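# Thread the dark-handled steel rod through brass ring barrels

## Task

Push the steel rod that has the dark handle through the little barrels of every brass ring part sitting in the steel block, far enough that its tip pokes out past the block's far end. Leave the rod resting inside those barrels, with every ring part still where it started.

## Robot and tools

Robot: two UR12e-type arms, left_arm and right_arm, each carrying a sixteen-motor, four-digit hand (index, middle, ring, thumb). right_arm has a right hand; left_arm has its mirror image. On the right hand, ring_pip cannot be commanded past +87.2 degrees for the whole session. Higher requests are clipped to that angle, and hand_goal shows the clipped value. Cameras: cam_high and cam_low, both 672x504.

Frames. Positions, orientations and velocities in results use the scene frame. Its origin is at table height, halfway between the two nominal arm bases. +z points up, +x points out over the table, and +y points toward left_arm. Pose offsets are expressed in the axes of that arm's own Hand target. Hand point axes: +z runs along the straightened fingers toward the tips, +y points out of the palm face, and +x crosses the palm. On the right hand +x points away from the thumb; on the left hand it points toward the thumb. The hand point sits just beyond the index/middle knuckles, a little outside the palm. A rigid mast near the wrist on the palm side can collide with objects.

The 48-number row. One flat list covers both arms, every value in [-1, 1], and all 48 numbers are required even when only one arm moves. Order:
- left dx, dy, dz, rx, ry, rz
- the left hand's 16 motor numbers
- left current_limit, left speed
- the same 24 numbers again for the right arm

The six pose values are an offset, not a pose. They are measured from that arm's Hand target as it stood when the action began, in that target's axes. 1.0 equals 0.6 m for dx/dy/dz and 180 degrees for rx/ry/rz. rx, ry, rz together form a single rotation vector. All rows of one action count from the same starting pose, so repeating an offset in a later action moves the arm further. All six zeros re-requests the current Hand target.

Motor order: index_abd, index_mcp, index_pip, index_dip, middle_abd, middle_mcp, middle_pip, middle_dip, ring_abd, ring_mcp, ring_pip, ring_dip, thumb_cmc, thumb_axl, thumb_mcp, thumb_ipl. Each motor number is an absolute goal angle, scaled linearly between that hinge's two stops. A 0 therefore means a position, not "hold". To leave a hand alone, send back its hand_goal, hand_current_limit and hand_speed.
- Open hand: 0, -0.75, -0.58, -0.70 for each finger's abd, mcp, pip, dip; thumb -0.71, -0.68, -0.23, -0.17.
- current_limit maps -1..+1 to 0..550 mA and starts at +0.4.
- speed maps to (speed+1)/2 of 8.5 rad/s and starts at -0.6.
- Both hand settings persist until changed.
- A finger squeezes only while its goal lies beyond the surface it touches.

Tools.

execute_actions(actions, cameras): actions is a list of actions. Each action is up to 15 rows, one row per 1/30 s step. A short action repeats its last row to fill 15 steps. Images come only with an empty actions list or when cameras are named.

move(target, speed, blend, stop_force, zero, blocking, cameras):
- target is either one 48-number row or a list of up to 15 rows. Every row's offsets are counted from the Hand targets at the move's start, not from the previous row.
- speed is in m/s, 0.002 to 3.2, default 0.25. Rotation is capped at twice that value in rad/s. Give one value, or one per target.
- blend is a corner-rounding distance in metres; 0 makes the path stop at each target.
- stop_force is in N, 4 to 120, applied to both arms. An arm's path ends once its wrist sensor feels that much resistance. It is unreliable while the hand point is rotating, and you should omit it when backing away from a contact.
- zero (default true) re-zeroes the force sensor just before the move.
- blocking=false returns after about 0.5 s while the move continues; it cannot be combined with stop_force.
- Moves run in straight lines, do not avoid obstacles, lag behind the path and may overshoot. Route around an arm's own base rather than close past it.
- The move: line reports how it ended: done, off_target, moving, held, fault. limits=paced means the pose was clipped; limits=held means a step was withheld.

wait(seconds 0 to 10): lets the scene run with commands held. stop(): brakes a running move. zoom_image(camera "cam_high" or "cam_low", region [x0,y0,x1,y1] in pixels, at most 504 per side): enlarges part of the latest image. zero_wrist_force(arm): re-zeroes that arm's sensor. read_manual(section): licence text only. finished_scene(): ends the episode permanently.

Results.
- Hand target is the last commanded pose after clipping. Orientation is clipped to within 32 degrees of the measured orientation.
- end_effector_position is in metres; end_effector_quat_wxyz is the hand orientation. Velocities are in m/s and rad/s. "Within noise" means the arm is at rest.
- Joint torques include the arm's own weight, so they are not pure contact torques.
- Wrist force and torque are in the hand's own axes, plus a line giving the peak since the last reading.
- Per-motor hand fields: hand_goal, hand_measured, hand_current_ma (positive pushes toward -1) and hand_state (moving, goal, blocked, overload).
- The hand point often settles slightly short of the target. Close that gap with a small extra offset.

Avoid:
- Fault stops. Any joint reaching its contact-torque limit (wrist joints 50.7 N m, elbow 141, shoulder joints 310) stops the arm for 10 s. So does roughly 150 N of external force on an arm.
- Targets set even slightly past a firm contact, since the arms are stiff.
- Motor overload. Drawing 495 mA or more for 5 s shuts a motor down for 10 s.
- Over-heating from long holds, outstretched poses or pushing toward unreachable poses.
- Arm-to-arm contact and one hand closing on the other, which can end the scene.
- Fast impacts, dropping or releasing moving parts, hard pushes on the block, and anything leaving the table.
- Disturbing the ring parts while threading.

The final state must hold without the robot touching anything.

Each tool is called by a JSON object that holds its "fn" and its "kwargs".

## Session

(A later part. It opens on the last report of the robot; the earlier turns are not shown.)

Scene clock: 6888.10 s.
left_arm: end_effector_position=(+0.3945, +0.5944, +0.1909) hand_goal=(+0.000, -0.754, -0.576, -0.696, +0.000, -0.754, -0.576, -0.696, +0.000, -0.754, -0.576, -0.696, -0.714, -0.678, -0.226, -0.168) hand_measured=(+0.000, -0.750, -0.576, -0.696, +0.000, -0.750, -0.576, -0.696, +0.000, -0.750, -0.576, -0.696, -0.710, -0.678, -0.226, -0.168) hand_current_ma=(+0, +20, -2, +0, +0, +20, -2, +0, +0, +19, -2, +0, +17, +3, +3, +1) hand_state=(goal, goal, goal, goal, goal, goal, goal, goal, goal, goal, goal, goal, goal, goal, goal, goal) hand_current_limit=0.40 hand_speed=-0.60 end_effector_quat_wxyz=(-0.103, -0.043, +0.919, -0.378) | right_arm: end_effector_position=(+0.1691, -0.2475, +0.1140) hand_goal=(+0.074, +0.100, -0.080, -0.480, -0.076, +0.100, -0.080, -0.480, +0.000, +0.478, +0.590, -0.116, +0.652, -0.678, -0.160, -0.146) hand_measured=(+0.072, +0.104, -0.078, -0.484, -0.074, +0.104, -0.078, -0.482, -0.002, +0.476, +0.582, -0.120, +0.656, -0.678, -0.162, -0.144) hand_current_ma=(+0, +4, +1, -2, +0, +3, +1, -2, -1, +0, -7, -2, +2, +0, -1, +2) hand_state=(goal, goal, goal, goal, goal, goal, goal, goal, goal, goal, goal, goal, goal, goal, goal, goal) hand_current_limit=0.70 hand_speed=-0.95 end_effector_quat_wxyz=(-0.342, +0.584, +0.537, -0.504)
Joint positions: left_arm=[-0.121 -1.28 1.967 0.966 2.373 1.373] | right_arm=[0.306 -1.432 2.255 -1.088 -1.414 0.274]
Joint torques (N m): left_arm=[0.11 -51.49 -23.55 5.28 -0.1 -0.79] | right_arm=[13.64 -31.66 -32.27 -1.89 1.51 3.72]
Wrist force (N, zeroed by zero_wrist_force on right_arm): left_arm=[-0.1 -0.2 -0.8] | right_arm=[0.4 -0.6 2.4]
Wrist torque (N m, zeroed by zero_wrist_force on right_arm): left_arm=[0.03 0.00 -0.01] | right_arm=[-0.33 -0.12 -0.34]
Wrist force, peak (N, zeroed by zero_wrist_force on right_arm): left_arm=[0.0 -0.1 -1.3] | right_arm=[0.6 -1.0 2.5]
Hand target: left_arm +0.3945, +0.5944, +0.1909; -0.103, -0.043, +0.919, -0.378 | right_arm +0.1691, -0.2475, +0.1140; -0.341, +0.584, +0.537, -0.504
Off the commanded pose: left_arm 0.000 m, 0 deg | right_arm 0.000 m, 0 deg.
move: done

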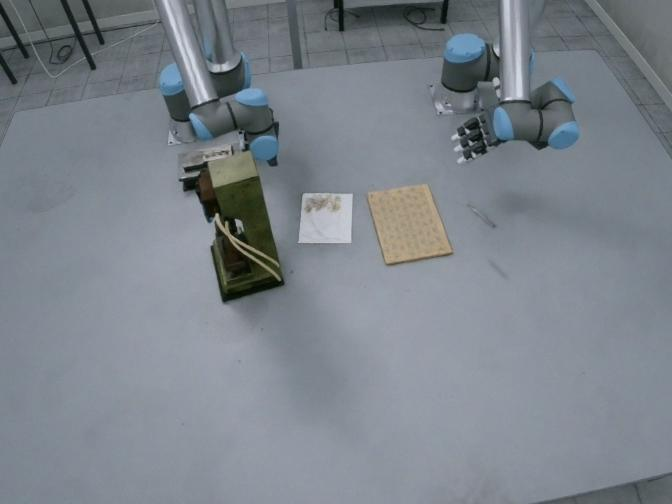

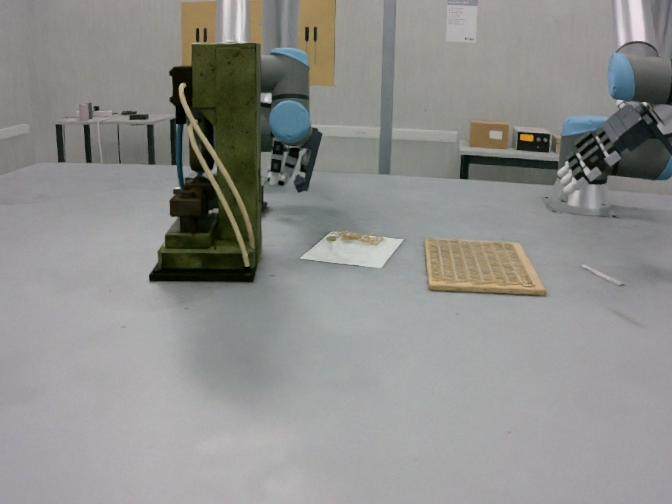

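{"fn": "move", "kwargs": {"target": [0,0,0,0,0,0,0,-0.754,-0.576,-0.696,0,-0.754,-0.576,-0.696,0,-0.754,-0.576,-0.696,-0.714,-0.678,-0.226,-0.168,0.4,-0.6,0,0,0,0,0,0,0.075,0.34,-0.0657,-0.4783,-0.075,0.33,-0.0657,-0.4783,0,0.479,0.591,-0.116,0.653,-0.678,0.1,-0.146,0.7,-0.965], "speed": 0.01, "cameras": ["cam_high", "cam_low"]}}

{"fn": "zoom_image", "kwargs": {"camera": "cam_low", "region": [255, 150, 315, 198]}}

{"fn": "zoom_image", "kwargs": {"camera": "cam_high", "region": [190, 138, 240, 170]}}

Scene clock: 6896.20 s.
left_arm: end_effector_position=(+0.3945, +0.5944, +0.1909) hand_goal=(+0.000, -0.754, -0.576, -0.696, +0.000, -0.754, -0.576, -0.696, +0.000, -0.754, -0.576, -0.696, -0.714, -0.678, -0.226, -0.168) hand_measured=(+0.000, -0.750, -0.576, -0.696, +0.000, -0.750, -0.576, -0.696, +0.000, -0.750, -0.576, -0.696, -0.710, -0.678, -0.226, -0.168) hand_current_ma=(+0, +20, -2, +0, +0, +20, -2, +0, +0, +19, -2, +0, +17, +3, +3, +1) hand_state=(goal, goal, goal, goal, goal, goal, goal, goal, goal, goal, goal, goal, goal, goal, goal, goal) hand_current_limit=0.40 hand_speed=-0.60 end_effector_quat_wxyz=(-0.103, -0.043, +0.919, -0.378) | right_arm: end_effector_position=(+0.1691, -0.2475, +0.1140) hand_goal=(+0.074, +0.340, -0.066, -0.478, -0.076, +0.330, -0.066, -0.478, +0.000, +0.478, +0.590, -0.116, +0.652, -0.678, +0.100, -0.146) hand_measured=(+0.074, +0.258, -0.080, -0.482, -0.074, +0.272, -0.086, -0.486, -0.002, +0.476, +0.582, -0.120, +0.652, -0.678, -0.052, -0.168) hand_current_ma=(+0, -230, -15, -2, +1, -137, -27, -7, -1, +0, -7, -2, +0, +0, -380, -52) hand_state=(goal, blocked, goal, goal, goal, blocked, blocked, goal, goal, goal, goal, goal, goal, goal, moving, blocked) hand_current_limit=0.70 hand_speed=-0.96 end_effector_quat_wxyz=(-0.341, +0.584, +0.537, -0.504)
Joint positions: left_arm=[-0.121 -1.28 1.967 0.966 2.373 1.373] | right_arm=[0.306 -1.432 2.255 -1.088 -1.414 0.274]
Joint torques (N m): left_arm=[0.44 -51.61 -23.17 6.09 -0.41 -0.81] | right_arm=[12.74 -30.81 -32.39 -1.94 1.27 3.72]
Wrist force (N, zeroed by zero_wrist_force on right_arm): left_arm=[0.2 -0.1 -0.6] | right_arm=[0.4 -1.4 1.9]
Wrist torque (N m, zeroed by zero_wrist_force on right_arm): left_arm=[0.03 -0.04 0.02] | right_arm=[-0.31 -0.10 -0.31]
Wrist force, peak (N, zeroed by zero_wrist_force on right_arm): left_arm=[0.5 -0.2 -1.1] | right_arm=[1.0 -1.6 2.5]
Hand target: left_arm +0.3945, +0.5944, +0.1909; -0.103, -0.043, +0.919, -0.378 | right_arm +0.1691, -0.2475, +0.1140; -0.341, +0.584, +0.537, -0.504
Off the commanded pose: left_arm 0.000 m, 0 deg | right_arm 0.000 m, 0 deg.
move: done

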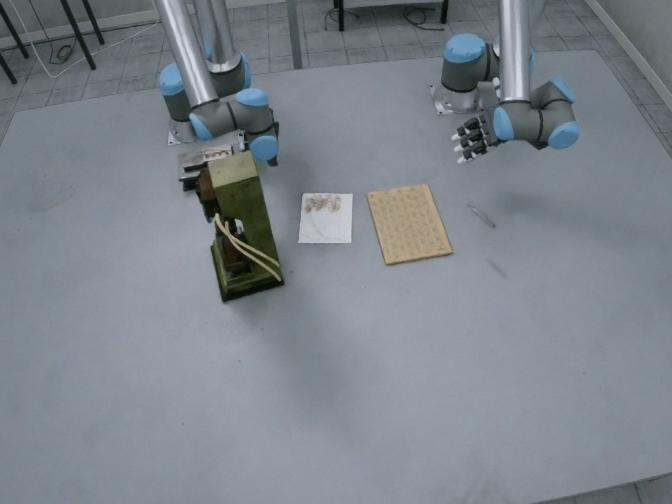

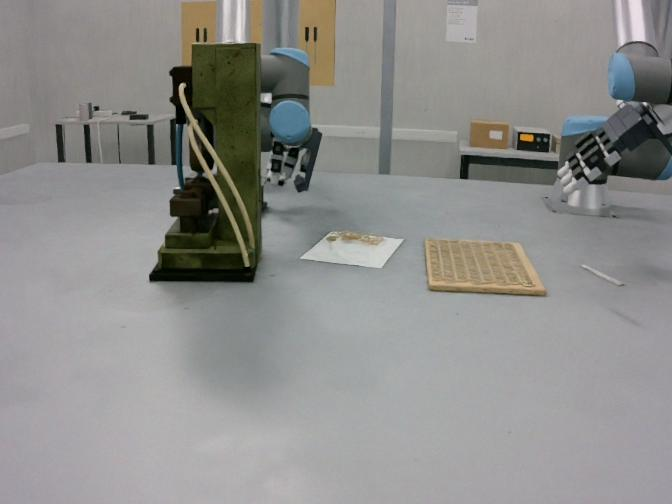

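Scaled by 8.400.

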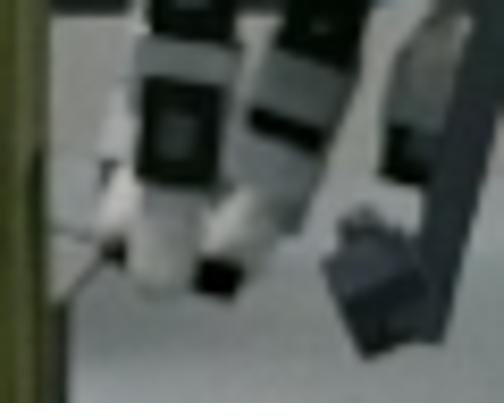

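Scaled by 10.080.

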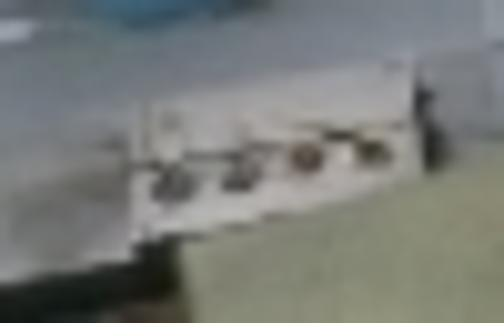

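{"fn": "move", "kwargs": {"target": [0,0,0,0,0,0,0,-0.754,-0.576,-0.696,0,-0.754,-0.576,-0.696,0,-0.754,-0.576,-0.696,-0.714,-0.678,-0.226,-0.168,0.4,-0.6,-0.00569,-0.00905,-0.00218,-0.00283,0.00943,-0.03185,0.075,0.34,-0.0657,-0.4783,-0.075,0.33,-0.0657,-0.4783,0,0.479,0.591,-0.116,0.653,-0.678,0.1,-0.146,0.7,-0.965], "speed": 0.01, "cameras": ["cam_high", "cam_low"]}}

{"fn": "zoom_image", "kwargs": {"camera": "cam_low", "region": [255, 150, 315, 198]}}

{"fn": "zoom_image", "kwargs": {"camera": "cam_high", "region": [190, 138, 240, 170]}}

Scene clock: 6919.43 s.
left_arm: end_effector_position=(+0.3945, +0.5944, +0.1909) hand_goal=(+0.000, -0.754, -0.576, -0.696, +0.000, -0.754, -0.576, -0.696, +0.000, -0.754, -0.576, -0.696, -0.714, -0.678, -0.226, -0.168) hand_measured=(+0.000, -0.750, -0.576, -0.696, +0.000, -0.750, -0.576, -0.696, +0.000, -0.750, -0.576, -0.696, -0.710, -0.678, -0.226, -0.168) hand_current_ma=(+0, +20, -2, +0, +0, +20, -2, +0, +0, +19, -2, +0, +17, +3, +3, +1) hand_state=(goal, goal, goal, goal, goal, goal, goal, goal, goal, goal, goal, goal, goal, goal, goal, goal) hand_current_limit=0.40 hand_speed=-0.60 end_effector_quat_wxyz=(-0.103, -0.043, +0.919, -0.378) | right_arm: end_effector_position=(+0.1691, -0.2496, +0.1202) hand_goal=(+0.074, +0.340, -0.066, -0.478, -0.076, +0.330, -0.066, -0.478, +0.000, +0.478, +0.590, -0.116, +0.652, -0.678, +0.100, -0.146) hand_measured=(+0.074, +0.258, -0.084, -0.484, -0.074, +0.272, -0.092, -0.488, -0.002, +0.476, +0.582, -0.120, +0.652, -0.678, -0.042, -0.174) hand_current_ma=(+0, -230, -21, -5, +1, -137, -39, -10, -1, +0, -7, -2, +0, +0, -467, -68) hand_state=(goal, blocked, goal, goal, goal, blocked, blocked, goal, goal, goal, goal, goal, goal, goal, blocked, blocked) hand_current_limit=0.70 hand_speed=-0.96 end_effector_quat_wxyz=(-0.371, +0.566, +0.562, -0.475)
Joint positions: left_arm=[-0.121 -1.28 1.967 0.966 2.373 1.373] | right_arm=[0.274 -1.469 2.267 -1.077 -1.418 0.168]
Joint torques (N m): left_arm=[1.25 -51.14 -24.12 5.67 -0.46 -1] | right_arm=[-11.15 -55.18 -20.41 3.34 -2.03 -2.69]
Wrist force (N, zeroed by zero_wrist_force on right_arm): left_arm=[0.1 0.0 -0.9] | right_arm=[0.4 -0.5 2.0]
Wrist torque (N m, zeroed by zero_wrist_force on right_arm): left_arm=[0.07 -0.03 0.01] | right_arm=[-0.22 -0.10 0.07]
Wrist force, peak (N, zeroed by zero_wrist_force on right_arm): left_arm=[0.1 -0.1 -1.4] | right_arm=[1.4 -1.1 2.6]
Hand target: left_arm +0.3945, +0.5944, +0.1909; -0.103, -0.043, +0.919, -0.378 | right_arm +0.1691, -0.2496, +0.1202; -0.372, +0.565, +0.563, -0.475
Off the commanded pose: left_arm 0.000 m, 0 deg | right_arm 0.000 m, 0 deg.
move: done

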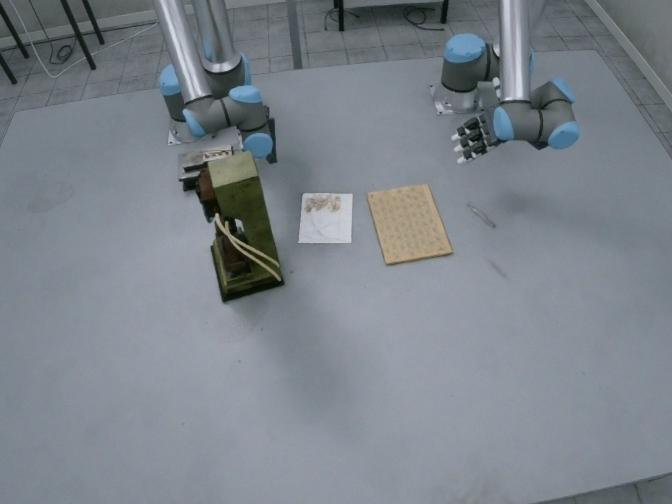

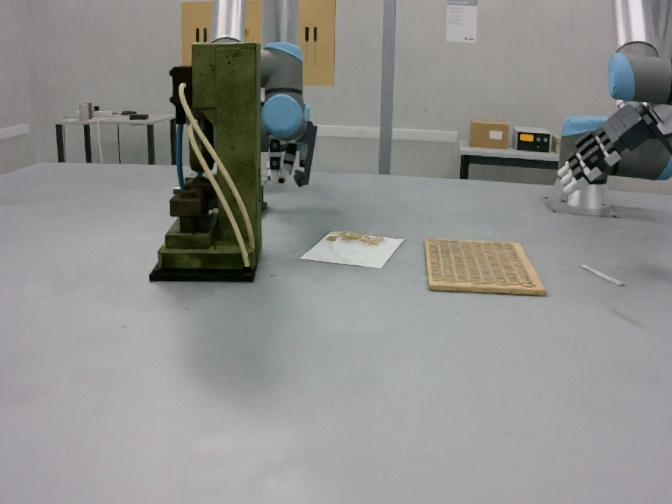

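Scaled by 8.400.

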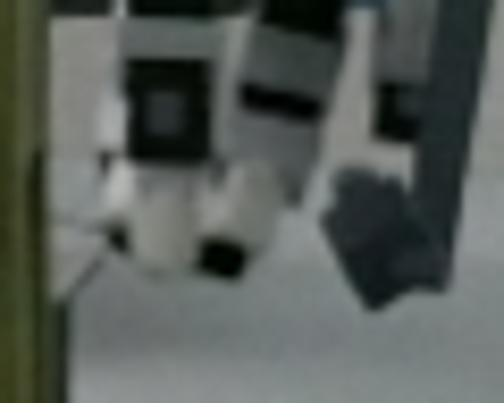

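Scaled by 10.080.

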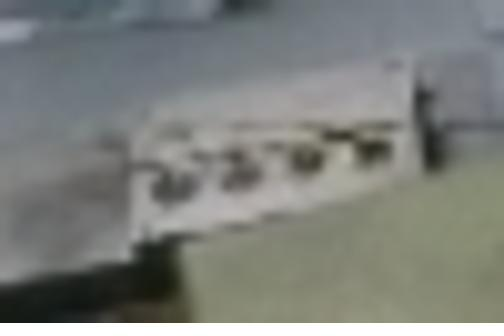

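{"fn": "move", "kwargs": {"target": [0,0,0,0,0,0,0,-0.754,-0.576,-0.696,0,-0.754,-0.576,-0.696,0,-0.754,-0.576,-0.696,-0.714,-0.678,-0.226,-0.168,0.4,-0.6,-0.00573,-0.00913,-0.0022,-0.00283,0.00943,-0.03185,0.075,0.34,-0.0657,-0.4783,-0.075,0.33,-0.0657,-0.4783,0,0.479,0.591,-0.116,0.653,-0.678,0.1,-0.146,0.7,-0.965], "speed": 0.01, "cameras": ["cam_high", "cam_low"]}}

{"fn": "zoom_image", "kwargs": {"camera": "cam_low", "region": [255, 150, 315, 198]}}

{"fn": "zoom_image", "kwargs": {"camera": "cam_high", "region": [190, 138, 240, 170]}}

Scene clock: 6938.97 s.
left_arm: end_effector_position=(+0.3945, +0.5944, +0.1909) hand_goal=(+0.000, -0.754, -0.576, -0.696, +0.000, -0.754, -0.576, -0.696, +0.000, -0.754, -0.576, -0.696, -0.714, -0.678, -0.226, -0.168) hand_measured=(+0.000, -0.750, -0.576, -0.696, +0.000, -0.750, -0.576, -0.696, +0.000, -0.750, -0.576, -0.696, -0.710, -0.678, -0.226, -0.168) hand_current_ma=(+0, +20, -2, +0, +0, +20, -2, +0, +0, +19, -2, +0, +17, +3, +3, +1) hand_state=(goal, goal, goal, goal, goal, goal, goal, goal, goal, goal, goal, goal, goal, goal, goal, goal) hand_current_limit=0.40 hand_speed=-0.60 end_effector_quat_wxyz=(-0.103, -0.043, +0.919, -0.378) | right_arm: end_effector_position=(+0.1691, -0.2524, +0.1262) hand_goal=(+0.074, +0.340, -0.066, -0.478, -0.076, +0.330, -0.066, -0.478, +0.000, +0.478, +0.590, -0.116, +0.652, -0.678, +0.100, -0.146) hand_measured=(+0.072, +0.258, -0.088, -0.488, -0.074, +0.274, -0.092, -0.488, -0.002, +0.476, +0.582, -0.120, +0.652, -0.678, -0.034, -0.174) hand_current_ma=(-1, -230, -32, -10, +1, -133, -39, -10, -1, +0, -7, -2, +0, +0, -468, -69) hand_state=(goal, blocked, blocked, goal, goal, blocked, blocked, goal, goal, goal, goal, goal, goal, goal, blocked, blocked) hand_current_limit=0.70 hand_speed=-0.96 end_effector_quat_wxyz=(-0.401, +0.545, +0.587, -0.445)
Joint positions: left_arm=[-0.121 -1.28 1.967 0.966 2.373 1.373] | right_arm=[0.237 -1.504 2.279 -1.065 -1.425 0.06]
Joint torques (N m): left_arm=[-1.22 -52.32 -23.88 6.05 -0.13 -0.96] | right_arm=[-9.9 -51.46 -20.69 3.39 -2.05 -3.22]
Wrist force (N, zeroed by zero_wrist_force on right_arm): left_arm=[0.0 0.0 -0.9] | right_arm=[0.5 -0.8 2.5]
Wrist torque (N m, zeroed by zero_wrist_force on right_arm): left_arm=[0.08 -0.01 0.00] | right_arm=[-0.31 -0.10 0.06]
Wrist force, peak (N, zeroed by zero_wrist_force on right_arm): left_arm=[0.2 -0.1 -1.4] | right_arm=[0.3 -1.0 2.8]
Hand target: left_arm +0.3945, +0.5944, +0.1909; -0.103, -0.043, +0.919, -0.378 | right_arm +0.1691, -0.2524, +0.1262; -0.401, +0.545, +0.587, -0.445
Off the commanded pose: left_arm 0.000 m, 0 deg | right_arm 0.000 m, 0 deg.
move: done

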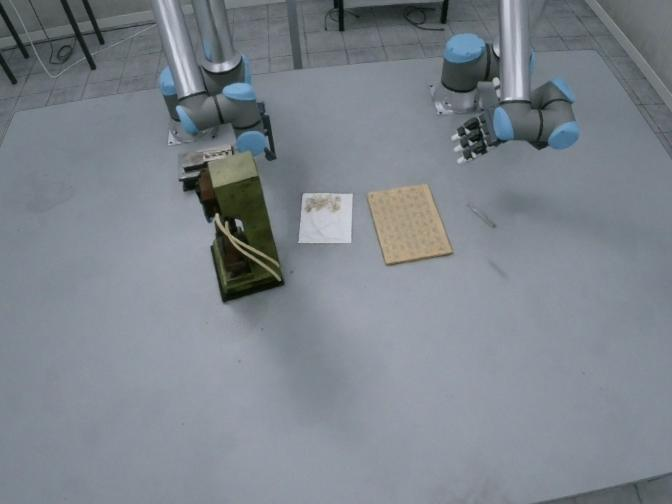

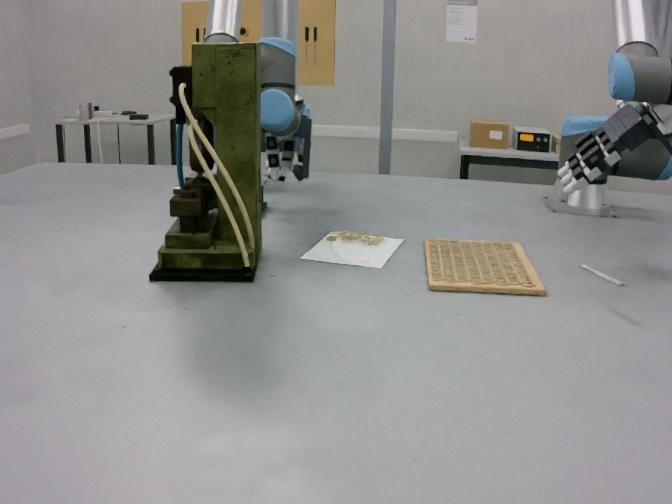

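Scaled by 8.400.

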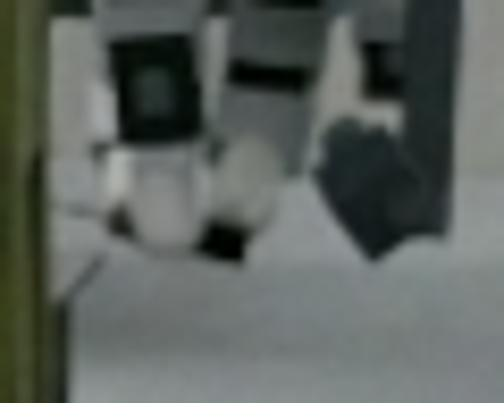

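Scaled by 10.080.

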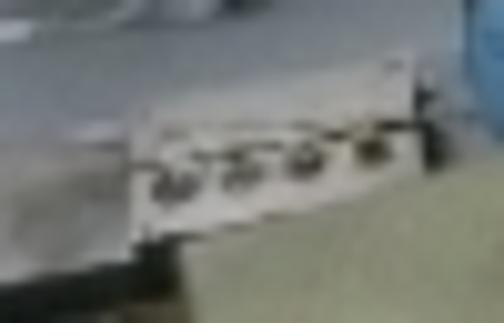

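{"fn": "move", "kwargs": {"target": [0,0,0,0,0,0,0,-0.754,-0.576,-0.696,0,-0.754,-0.576,-0.696,0,-0.754,-0.576,-0.696,-0.714,-0.678,-0.226,-0.168,0.4,-0.6,-0.00476,-0.00756,-0.00182,-0.00236,0.00786,-0.02654,0.075,0.34,-0.0657,-0.4783,-0.075,0.33,-0.0657,-0.4783,0,0.479,0.591,-0.116,0.653,-0.678,0.1,-0.146,0.7,-0.965], "speed": 0.01, "cameras": ["cam_high", "cam_low"]}}

{"fn": "zoom_image", "kwargs": {"camera": "cam_low", "region": [255, 150, 315, 198]}}

{"fn": "zoom_image", "kwargs": {"camera": "cam_high", "region": [190, 138, 240, 170]}}

Scene clock: 6959.73 s.
left_arm: end_effector_position=(+0.3945, +0.5944, +0.1909) hand_goal=(+0.000, -0.754, -0.576, -0.696, +0.000, -0.754, -0.576, -0.696, +0.000, -0.754, -0.576, -0.696, -0.714, -0.678, -0.226, -0.168) hand_measured=(+0.000, -0.750, -0.576, -0.696, +0.000, -0.750, -0.576, -0.696, +0.000, -0.750, -0.576, -0.696, -0.710, -0.678, -0.226, -0.168) hand_current_ma=(+0, +20, -2, +0, +0, +20, -2, +0, +0, +19, -2, +0, +17, +3, +3, +1) hand_state=(goal, goal, goal, goal, goal, goal, goal, goal, goal, goal, goal, goal, goal, goal, goal, goal) hand_current_limit=0.40 hand_speed=-0.60 end_effector_quat_wxyz=(-0.103, -0.043, +0.919, -0.378) | right_arm: end_effector_position=(+0.1691, -0.2552, +0.1309) hand_goal=(+0.074, +0.340, -0.066, -0.478, -0.076, +0.330, -0.066, -0.478, +0.000, +0.478, +0.590, -0.116, +0.652, -0.678, +0.100, -0.146) hand_measured=(+0.070, +0.258, -0.094, -0.492, -0.074, +0.286, -0.092, -0.488, -0.002, +0.476, +0.582, -0.120, +0.654, -0.678, -0.026, -0.176) hand_current_ma=(-2, -230, -42, -15, +1, -90, -39, -10, -1, +0, -7, -2, +1, +0, -468, -71) hand_state=(goal, blocked, blocked, goal, goal, blocked, blocked, goal, goal, goal, goal, goal, goal, goal, blocked, blocked) hand_current_limit=0.70 hand_speed=-0.96 end_effector_quat_wxyz=(-0.424, +0.527, +0.605, -0.419)
Joint positions: left_arm=[-0.121 -1.28 1.967 0.966 2.373 1.373] | right_arm=[0.205 -1.531 2.29 -1.055 -1.432 -0.032]
Joint torques (N m): left_arm=[-1.62 -54.3 -24.32 5.43 -0.23 -0.99] | right_arm=[-11.16 -50.58 -21.16 3.22 -2.04 -2.94]
Wrist force (N, zeroed by zero_wrist_force on right_arm): left_arm=[0.1 -0.1 -1.0] | right_arm=[0.3 -1.3 2.4]
Wrist torque (N m, zeroed by zero_wrist_force on right_arm): left_arm=[0.07 -0.04 0.02] | right_arm=[-0.37 -0.04 0.07]
Wrist force, peak (N, zeroed by zero_wrist_force on right_arm): left_arm=[0.4 -0.2 -1.2] | right_arm=[0.6 -1.2 2.8]
Hand target: left_arm +0.3945, +0.5944, +0.1909; -0.103, -0.043, +0.919, -0.378 | right_arm +0.1691, -0.2552, +0.1309; -0.424, +0.527, +0.606, -0.419
Off the commanded pose: left_arm 0.000 m, 0 deg | right_arm 0.000 m, 0 deg.
move: done

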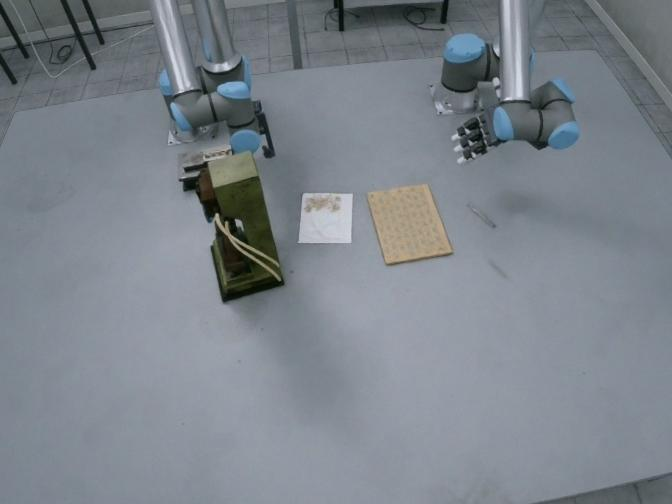

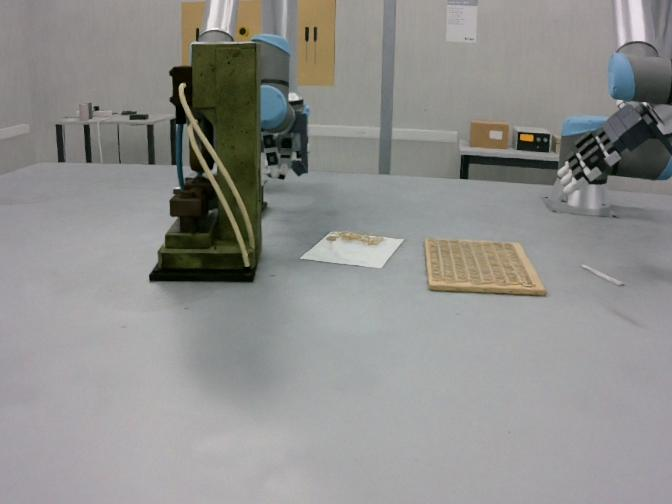

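Scaled by 8.400.

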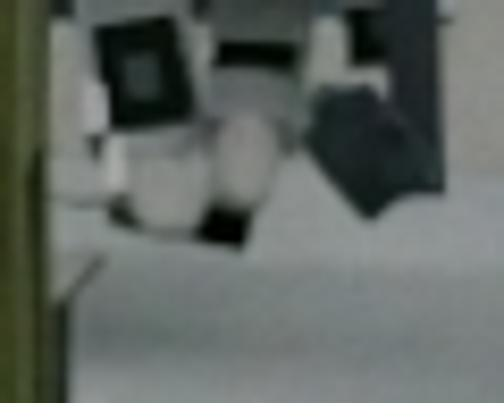

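Scaled by 10.080.

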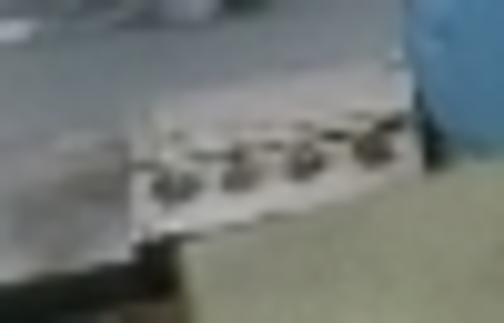

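{"fn": "move", "kwargs": {"target": [0,0,0,0,0,0,0,-0.754,-0.576,-0.696,0,-0.754,-0.576,-0.696,0,-0.754,-0.576,-0.696,-0.714,-0.678,-0.226,-0.168,0.4,-0.6,0.00048,-0.00636,-0.0019,0,0,0,0.075,0.34,-0.0657,-0.4783,-0.075,0.33,-0.0657,-0.4783,0,0.479,0.591,-0.116,0.653,-0.678,0.1,-0.146,0.7,-0.965], "speed": 0.01, "cameras": ["cam_high", "cam_low"]}}

{"fn": "zoom_image", "kwargs": {"camera": "cam_low", "region": [255, 150, 315, 198]}}

{"fn": "zoom_image", "kwargs": {"camera": "cam_high", "region": [190, 138, 240, 170]}}

Scene clock: 6970.77 s.
left_arm: end_effector_position=(+0.3945, +0.5944, +0.1909) hand_goal=(+0.000, -0.754, -0.576, -0.696, +0.000, -0.754, -0.576, -0.696, +0.000, -0.754, -0.576, -0.696, -0.714, -0.678, -0.226, -0.168) hand_measured=(+0.000, -0.750, -0.576, -0.696, +0.000, -0.750, -0.576, -0.696, +0.000, -0.750, -0.576, -0.696, -0.710, -0.678, -0.226, -0.168) hand_current_ma=(+0, +20, -2, +0, +0, +20, -2, +0, +0, +19, -2, +0, +17, +3, +3, +1) hand_state=(goal, goal, goal, goal, goal, goal, goal, goal, goal, goal, goal, goal, goal, goal, goal, goal) hand_current_limit=0.40 hand_speed=-0.60 end_effector_quat_wxyz=(-0.103, -0.043, +0.919, -0.378) | right_arm: end_effector_position=(+0.1690, -0.2552, +0.1348) hand_goal=(+0.074, +0.340, -0.066, -0.478, -0.076, +0.330, -0.066, -0.478, +0.000, +0.478, +0.590, -0.116, +0.652, -0.678, +0.100, -0.146) hand_measured=(+0.070, +0.258, -0.094, -0.492, -0.074, +0.288, -0.092, -0.488, -0.002, +0.476, +0.582, -0.120, +0.654, -0.678, -0.026, -0.176) hand_current_ma=(-3, -230, -43, -15, +1, -89, -39, -10, -1, +0, -7, -2, +1, +0, -467, -73) hand_state=(goal, blocked, blocked, goal, goal, blocked, blocked, goal, goal, goal, goal, goal, goal, goal, blocked, blocked) hand_current_limit=0.70 hand_speed=-0.96 end_effector_quat_wxyz=(-0.424, +0.527, +0.606, -0.419)
Joint positions: left_arm=[-0.121 -1.28 1.967 0.966 2.373 1.373] | right_arm=[0.205 -1.537 2.287 -1.046 -1.432 -0.032]
Joint torques (N m): left_arm=[-0.28 -54.19 -23.43 5.65 -0.22 -1.05] | right_arm=[-8.51 -50.87 -35.24 3.11 -1.58 -3.22]
Wrist force (N, zeroed by zero_wrist_force on right_arm): left_arm=[0.2 0.0 -0.8] | right_arm=[0.0 -0.6 1.8]
Wrist torque (N m, zeroed by zero_wrist_force on right_arm): left_arm=[0.06 -0.03 0.01] | right_arm=[-0.28 -0.01 0.02]
Wrist force, peak (N, zeroed by zero_wrist_force on right_arm): left_arm=[0.2 -0.2 -1.2] | right_arm=[0.6 -1.1 2.8]
Hand target: left_arm +0.3945, +0.5944, +0.1909; -0.103, -0.043, +0.919, -0.378 | right_arm +0.1690, -0.2552, +0.1349; -0.424, +0.527, +0.606, -0.419
Off the commanded pose: left_arm 0.000 m, 0 deg | right_arm 0.000 m, 0 deg.
move: done

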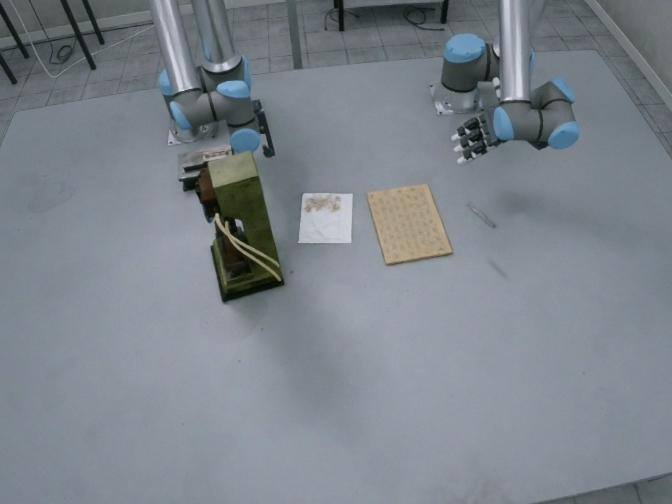

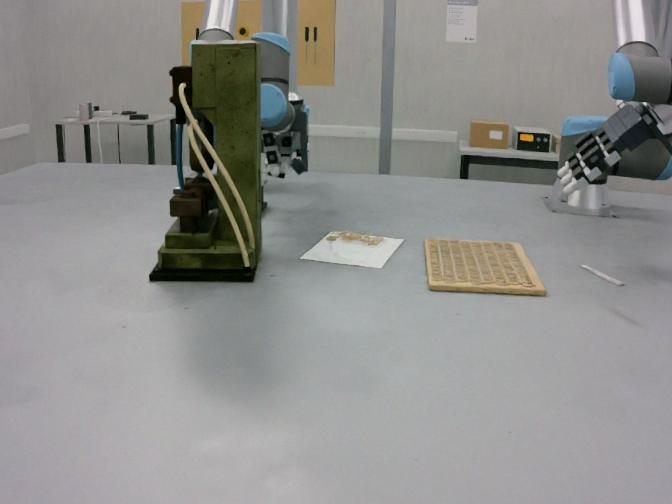

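Scaled by 8.400.

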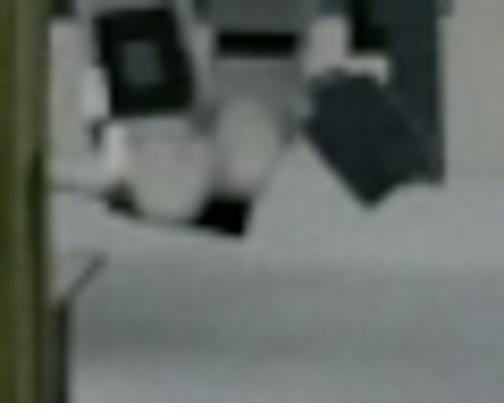

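Scaled by 10.080.

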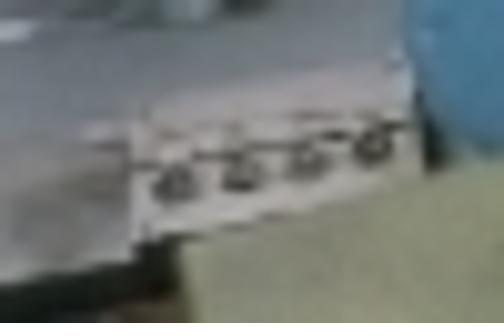

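{"fn": "move", "kwargs": {"target": [0,0,0,0,0,0,0,-0.754,-0.576,-0.696,0,-0.754,-0.576,-0.696,0,-0.754,-0.576,-0.696,-0.714,-0.678,-0.226,-0.168,0.4,-0.6,-0.00412,-0.00287,-0.00048,-0.00185,0.00628,-0.02122,0.075,0.34,-0.0657,-0.4783,-0.075,0.33,-0.0657,-0.4783,0,0.479,0.591,-0.116,0.653,-0.678,0.1,-0.146,0.7,-0.965], "speed": 0.008, "cameras": ["cam_high", "cam_low"]}}

{"fn": "zoom_image", "kwargs": {"camera": "cam_low", "region": [255, 150, 315, 198]}}

{"fn": "zoom_image", "kwargs": {"camera": "cam_high", "region": [190, 138, 240, 170]}}

Scene clock: 6988.37 s.
left_arm: end_effector_position=(+0.3945, +0.5944, +0.1909) hand_goal=(+0.000, -0.754, -0.576, -0.696, +0.000, -0.754, -0.576, -0.696, +0.000, -0.754, -0.576, -0.696, -0.714, -0.678, -0.226, -0.168) hand_measured=(+0.000, -0.750, -0.576, -0.696, +0.000, -0.750, -0.576, -0.696, +0.000, -0.750, -0.576, -0.696, -0.710, -0.678, -0.226, -0.168) hand_current_ma=(+0, +20, -2, +0, +0, +20, -2, +0, +0, +19, -2, +0, +17, +3, +3, +1) hand_state=(goal, goal, goal, goal, goal, goal, goal, goal, goal, goal, goal, goal, goal, goal, goal, goal) hand_current_limit=0.40 hand_speed=-0.60 end_effector_quat_wxyz=(-0.103, -0.043, +0.919, -0.378) | right_arm: end_effector_position=(+0.1690, -0.2578, +0.1364) hand_goal=(+0.074, +0.340, -0.066, -0.478, -0.076, +0.330, -0.066, -0.478, +0.000, +0.478, +0.590, -0.116, +0.652, -0.678, +0.100, -0.146) hand_measured=(+0.032, +0.280, -0.094, -0.492, -0.068, +0.316, -0.074, -0.480, -0.002, +0.476, +0.582, -0.120, +0.680, -0.672, +0.018, -0.176) hand_current_ma=(-64, -148, -42, -15, +6, -16, -7, +0, -1, +0, -7, -2, +44, +6, -308, -73) hand_state=(blocked, blocked, blocked, goal, goal, goal, goal, goal, goal, goal, goal, goal, blocked, goal, blocked, blocked) hand_current_limit=0.70 hand_speed=-0.96 end_effector_quat_wxyz=(-0.442, +0.512, +0.620, -0.398)
Joint positions: left_arm=[-0.121 -1.28 1.967 0.966 2.373 1.373] | right_arm=[0.177 -1.554 2.297 -1.043 -1.438 -0.106]
Joint torques (N m): left_arm=[0.24 -51.11 -24.49 5.79 0.1 -0.76] | right_arm=[-10.3 -47.67 -22.03 3.12 -2.08 -3.18]
Wrist force (N, zeroed by zero_wrist_force on right_arm): left_arm=[0.2 -0.1 -0.8] | right_arm=[0.5 -1.0 2.2]
Wrist torque (N m, zeroed by zero_wrist_force on right_arm): left_arm=[0.05 -0.04 0.02] | right_arm=[-0.35 -0.05 0.09]
Wrist force, peak (N, zeroed by zero_wrist_force on right_arm): left_arm=[0.4 0.1 -1.2] | right_arm=[0.5 -0.8 2.9]
Hand target: left_arm +0.3945, +0.5944, +0.1909; -0.103, -0.043, +0.919, -0.378 | right_arm +0.1690, -0.2578, +0.1364; -0.442, +0.512, +0.620, -0.398
Off the commanded pose: left_arm 0.000 m, 0 deg | right_arm 0.000 m, 0 deg.
move: done

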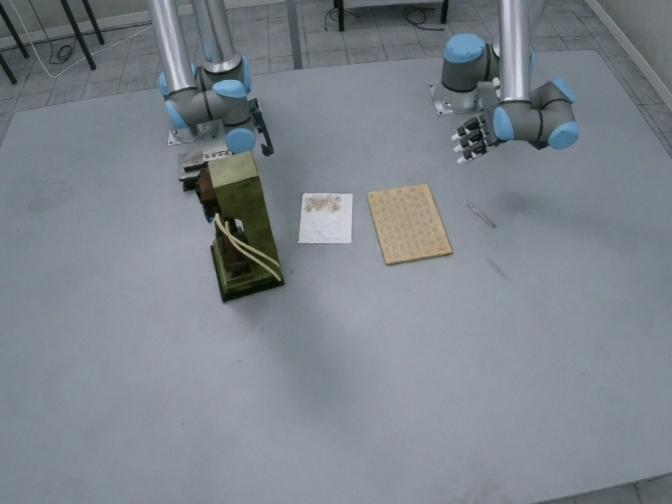

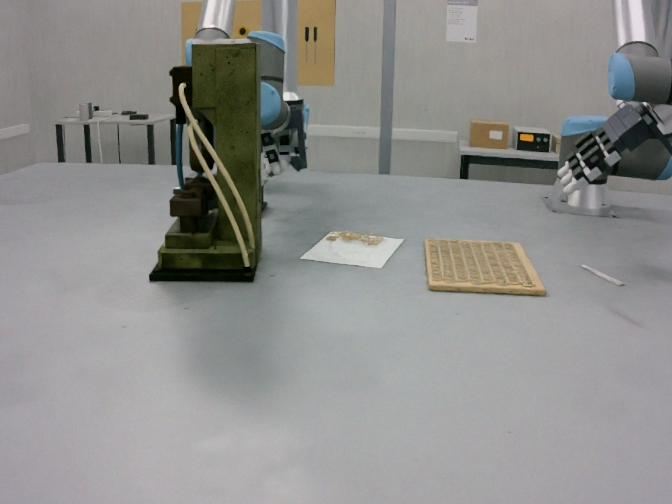

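Scaled by 8.400.

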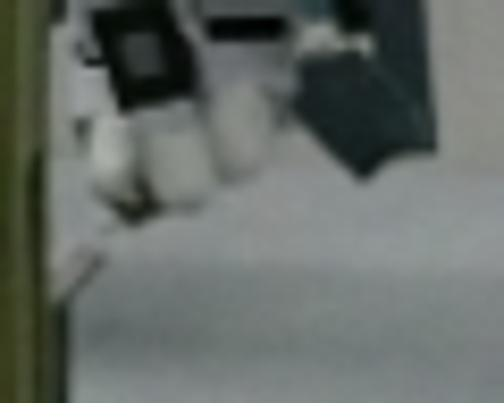

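Scaled by 10.080.

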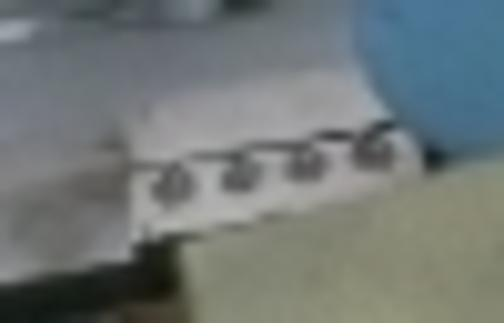

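{"fn": "zoom_image", "kwargs": {"camera": "cam_low", "region": [256, 160, 292, 190]}}

{"fn": "zoom_image", "kwargs": {"camera": "cam_high", "region": [210, 130, 275, 170]}}

{"fn": "zoom_image", "kwargs": {"camera": "cam_high", "region": [196, 142, 226, 162]}}

Scaled by 14.000.

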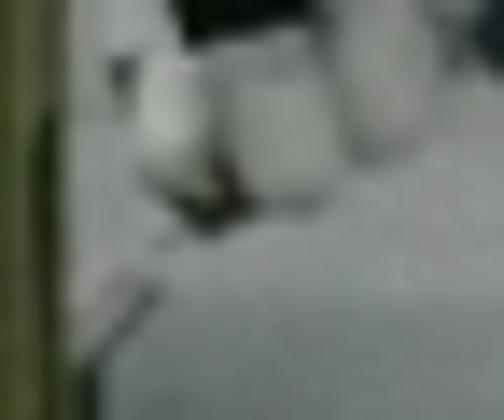

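Scaled by 7.754.

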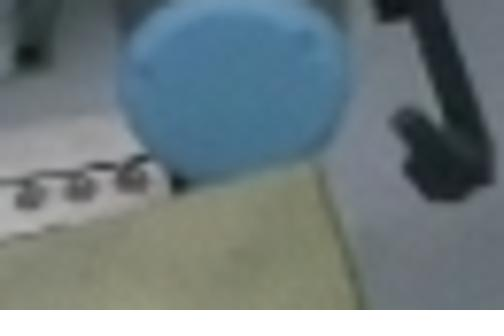

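Scaled by 16.800.

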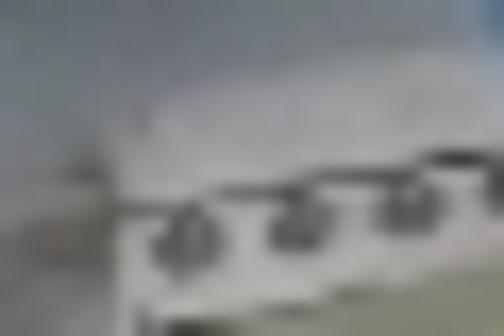

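{"fn": "execute_actions", "kwargs": {"actions": [], "cameras": ["all"]}}

{"fn": "zoom_image", "kwargs": {"camera": "cam_low", "region": [220, 120, 340, 220]}}

{"fn": "zoom_image", "kwargs": {"camera": "cam_high", "region": [160, 120, 240, 200]}}

Scene clock: 7001.57 s.
left_arm: end_effector_position=(+0.3945, +0.5944, +0.1909) hand_goal=(+0.000, -0.754, -0.576, -0.696, +0.000, -0.754, -0.576, -0.696, +0.000, -0.754, -0.576, -0.696, -0.714, -0.678, -0.226, -0.168) hand_measured=(+0.000, -0.750, -0.576, -0.696, +0.000, -0.750, -0.576, -0.696, +0.000, -0.750, -0.576, -0.696, -0.710, -0.678, -0.226, -0.168) hand_current_ma=(+0, +20, -2, +0, +0, +20, -2, +0, +0, +19, -2, +0, +17, +3, +3, +1) hand_state=(goal, goal, goal, goal, goal, goal, goal, goal, goal, goal, goal, goal, goal, goal, goal, goal) hand_current_limit=0.40 hand_speed=-0.60 end_effector_quat_wxyz=(-0.103, -0.043, +0.919, -0.378) | right_arm: end_effector_position=(+0.1690, -0.2578, +0.1364) hand_goal=(+0.074, +0.340, -0.066, -0.478, -0.076, +0.330, -0.066, -0.478, +0.000, +0.478, +0.590, -0.116, +0.652, -0.678, +0.100, -0.146) hand_measured=(+0.032, +0.280, -0.094, -0.492, -0.068, +0.316, -0.074, -0.480, -0.002, +0.476, +0.582, -0.120, +0.680, -0.672, +0.018, -0.176) hand_current_ma=(-64, -148, -42, -15, +6, -16, -7, +0, -1, +0, -7, -2, +44, +6, -308, -73) hand_state=(blocked, blocked, blocked, goal, goal, goal, goal, goal, goal, goal, goal, goal, blocked, goal, blocked, blocked) hand_current_limit=0.70 hand_speed=-0.96 end_effector_quat_wxyz=(-0.442, +0.512, +0.620, -0.398)
Joint positions: left_arm=[-0.121 -1.28 1.967 0.966 2.373 1.373] | right_arm=[0.177 -1.554 2.297 -1.043 -1.438 -0.107]
Joint velocities: within noise
Joint torques (N m): left_arm=[0.09 -50.28 -24.39 5.28 -0.09 -1.28] | right_arm=[-10.79 -47.84 -22.18 3.15 -1.89 -3.28]
Wrist force (N, zeroed by zero_wrist_force on right_arm): left_arm=[0.1 -0.1 -0.9] | right_arm=[0.4 -0.6 1.9]
Wrist torque (N m, zeroed by zero_wrist_force on right_arm): left_arm=[0.06 -0.02 0.01] | right_arm=[-0.28 -0.05 0.08]
Wrist force, peak (N, zeroed by zero_wrist_force on right_arm): left_arm=[0.1 -0.2 -1.3] | right_arm=[0.4 -1.0 2.6]
Hand target: left_arm +0.3945, +0.5944, +0.1909; -0.103, -0.043, +0.919, -0.378 | right_arm +0.1690, -0.2578, +0.1364; -0.442, +0.512, +0.620, -0.398
Off the commanded pose: left_arm 0.000 m, 0 deg | right_arm 0.000 m, 0 deg.

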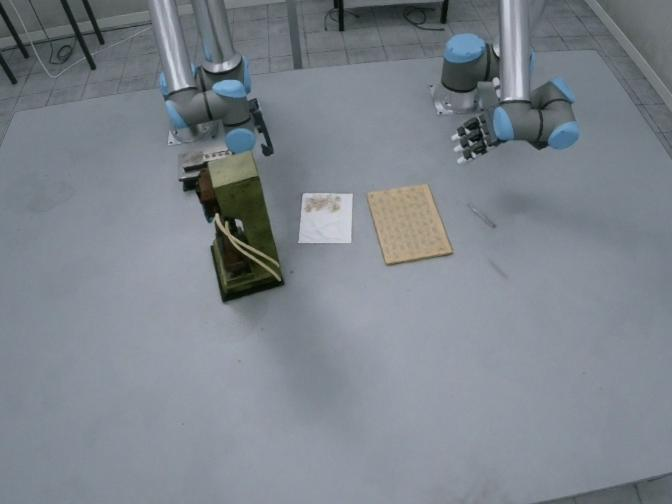

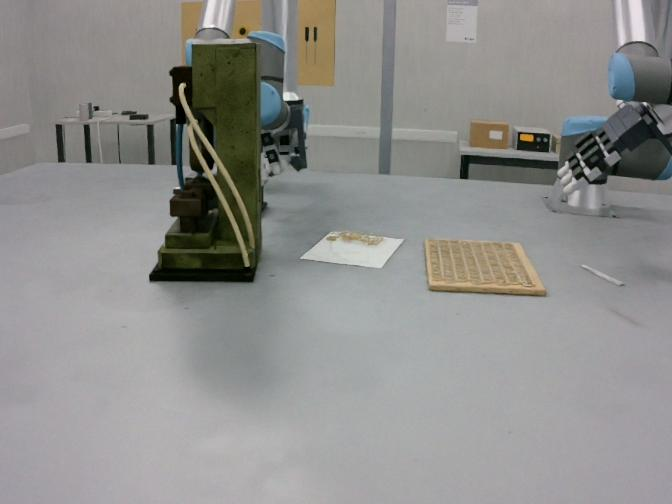

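Scaled by 4.200.

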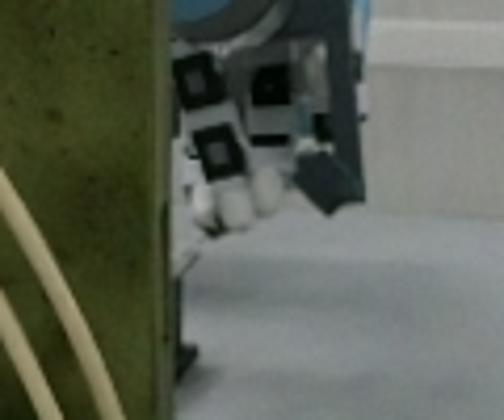

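Scaled by 6.300.

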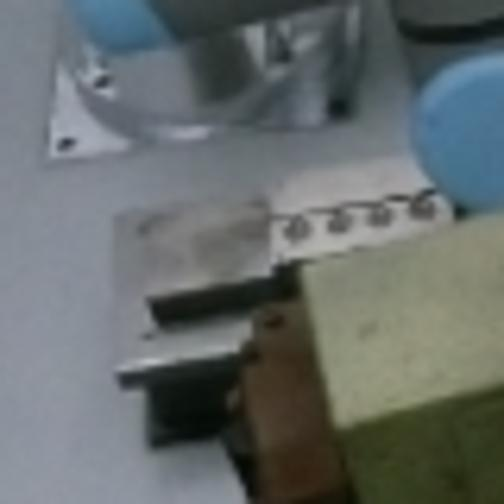

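{"fn": "move", "kwargs": {"target": [0,0,0,0,0,0,0,-0.754,-0.576,-0.696,0,-0.754,-0.576,-0.696,0,-0.754,-0.576,-0.696,-0.714,-0.678,-0.226,-0.168,0.4,-0.6,0.00468,-0.03154,-0.00977,0,0,0,0.075,0.34,-0.0657,-0.4783,-0.075,0.33,-0.0657,-0.4783,0,0.479,0.591,-0.116,0.653,-0.678,0.1,-0.146,0.7,-0.965], "speed": 0.015, "cameras": ["all"]}}

{"fn": "zoom_image", "kwargs": {"camera": "cam_low", "region": [220, 110, 340, 210]}}

{"fn": "zoom_image", "kwargs": {"camera": "cam_high", "region": [160, 120, 260, 190]}}

Scene clock: 7050.43 s.
left_arm: end_effector_position=(+0.3945, +0.5944, +0.1909) hand_goal=(+0.000, -0.754, -0.576, -0.696, +0.000, -0.754, -0.576, -0.696, +0.000, -0.754, -0.576, -0.696, -0.714, -0.678, -0.226, -0.168) hand_measured=(+0.000, -0.750, -0.576, -0.696, +0.000, -0.750, -0.576, -0.696, +0.000, -0.750, -0.576, -0.696, -0.710, -0.678, -0.226, -0.168) hand_current_ma=(+0, +20, -2, +0, +0, +20, -2, +0, +0, +19, -2, +0, +17, +3, +3, +1) hand_state=(goal, goal, goal, goal, goal, goal, goal, goal, goal, goal, goal, goal, goal, goal, goal, goal) hand_current_limit=0.40 hand_speed=-0.60 end_effector_quat_wxyz=(-0.103, -0.043, +0.919, -0.378) | right_arm: end_effector_position=(+0.1690, -0.2578, +0.1563) hand_goal=(+0.074, +0.340, -0.066, -0.478, -0.076, +0.330, -0.066, -0.478, +0.000, +0.478, +0.590, -0.116, +0.652, -0.678, +0.100, -0.146) hand_measured=(+0.032, +0.280, -0.094, -0.492, -0.068, +0.316, -0.074, -0.480, -0.002, +0.476, +0.582, -0.120, +0.680, -0.672, +0.018, -0.176) hand_current_ma=(-64, -148, -42, -15, +6, -16, -7, +0, -1, +0, -7, -2, +44, +6, -308, -73) hand_state=(blocked, blocked, blocked, goal, goal, goal, goal, goal, goal, goal, goal, goal, blocked, goal, blocked, blocked) hand_current_limit=0.70 hand_speed=-0.96 end_effector_quat_wxyz=(-0.442, +0.512, +0.620, -0.398)
Joint positions: left_arm=[-0.121 -1.28 1.967 0.966 2.373 1.373] | right_arm=[0.177 -1.583 2.279 -0.997 -1.438 -0.107]
Joint torques (N m): left_arm=[0.28 -54.33 -24.74 6.02 -0.23 -0.91] | right_arm=[-10.17 -47.52 -36.42 3.37 -2.08 -3.01]
Wrist force (N, zeroed by zero_wrist_force on right_arm): left_arm=[0.1 -0.1 -0.6] | right_arm=[0.5 -1.0 2.5]
Wrist torque (N m, zeroed by zero_wrist_force on right_arm): left_arm=[0.04 -0.02 0.01] | right_arm=[-0.38 -0.07 0.07]
Wrist force, peak (N, zeroed by zero_wrist_force on right_arm): left_arm=[0.3 0.1 -1.2] | right_arm=[0.7 -0.8 2.7]
Hand target: left_arm +0.3945, +0.5944, +0.1909; -0.103, -0.043, +0.919, -0.378 | right_arm +0.1690, -0.2578, +0.1564; -0.442, +0.512, +0.620, -0.398
Off the commanded pose: left_arm 0.000 m, 0 deg | right_arm 0.000 m, 0 deg.
move: done

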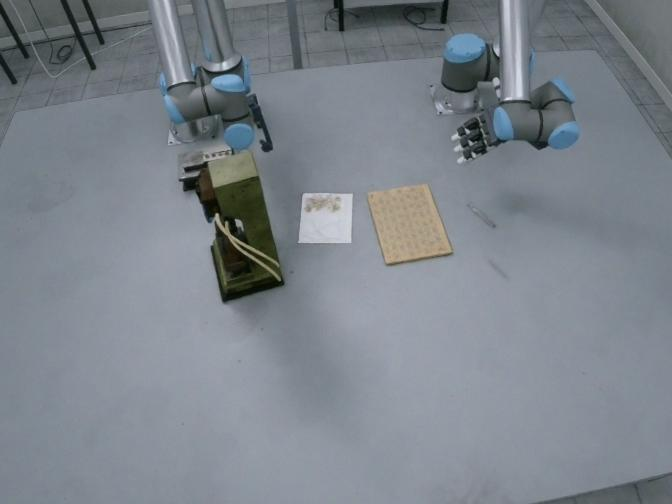

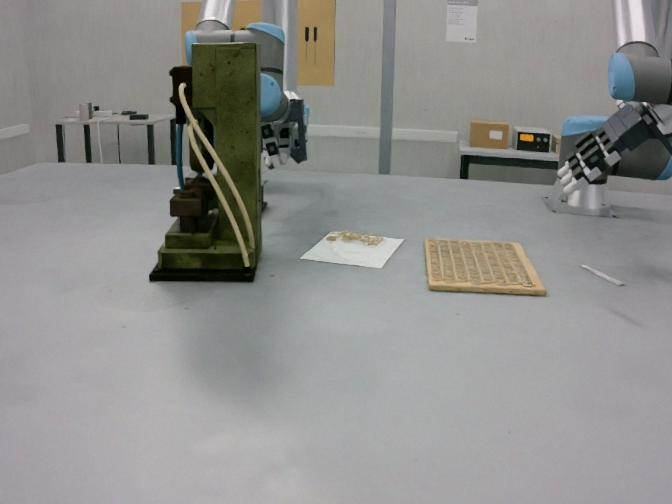

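Scaled by 4.200.

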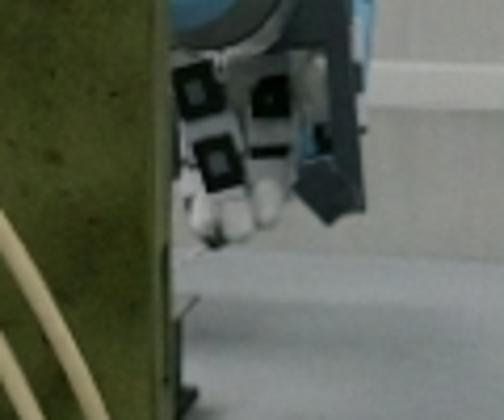

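Scaled by 5.040.

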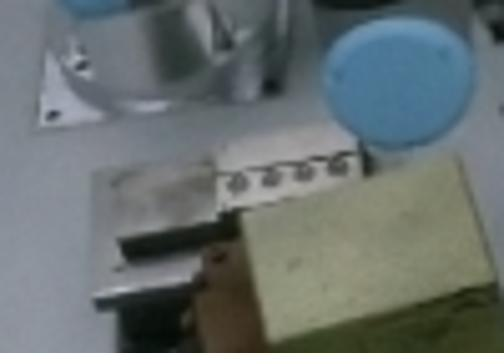

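{"fn": "zoom_image", "kwargs": {"camera": "cam_low", "region": [254, 146, 294, 180]}}

{"fn": "zoom_image", "kwargs": {"camera": "cam_high", "region": [196, 138, 246, 172]}}

Scaled by 12.600.

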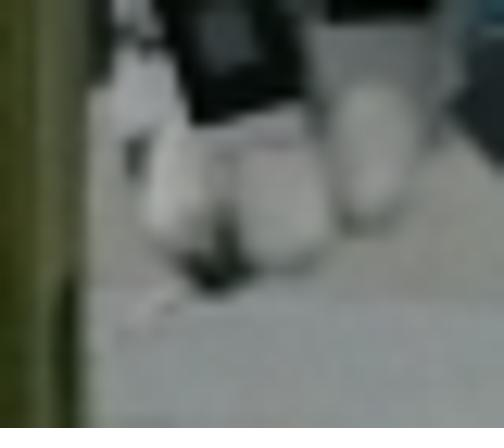

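Scaled by 10.080.

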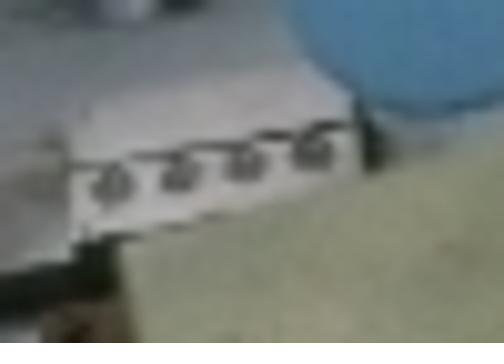

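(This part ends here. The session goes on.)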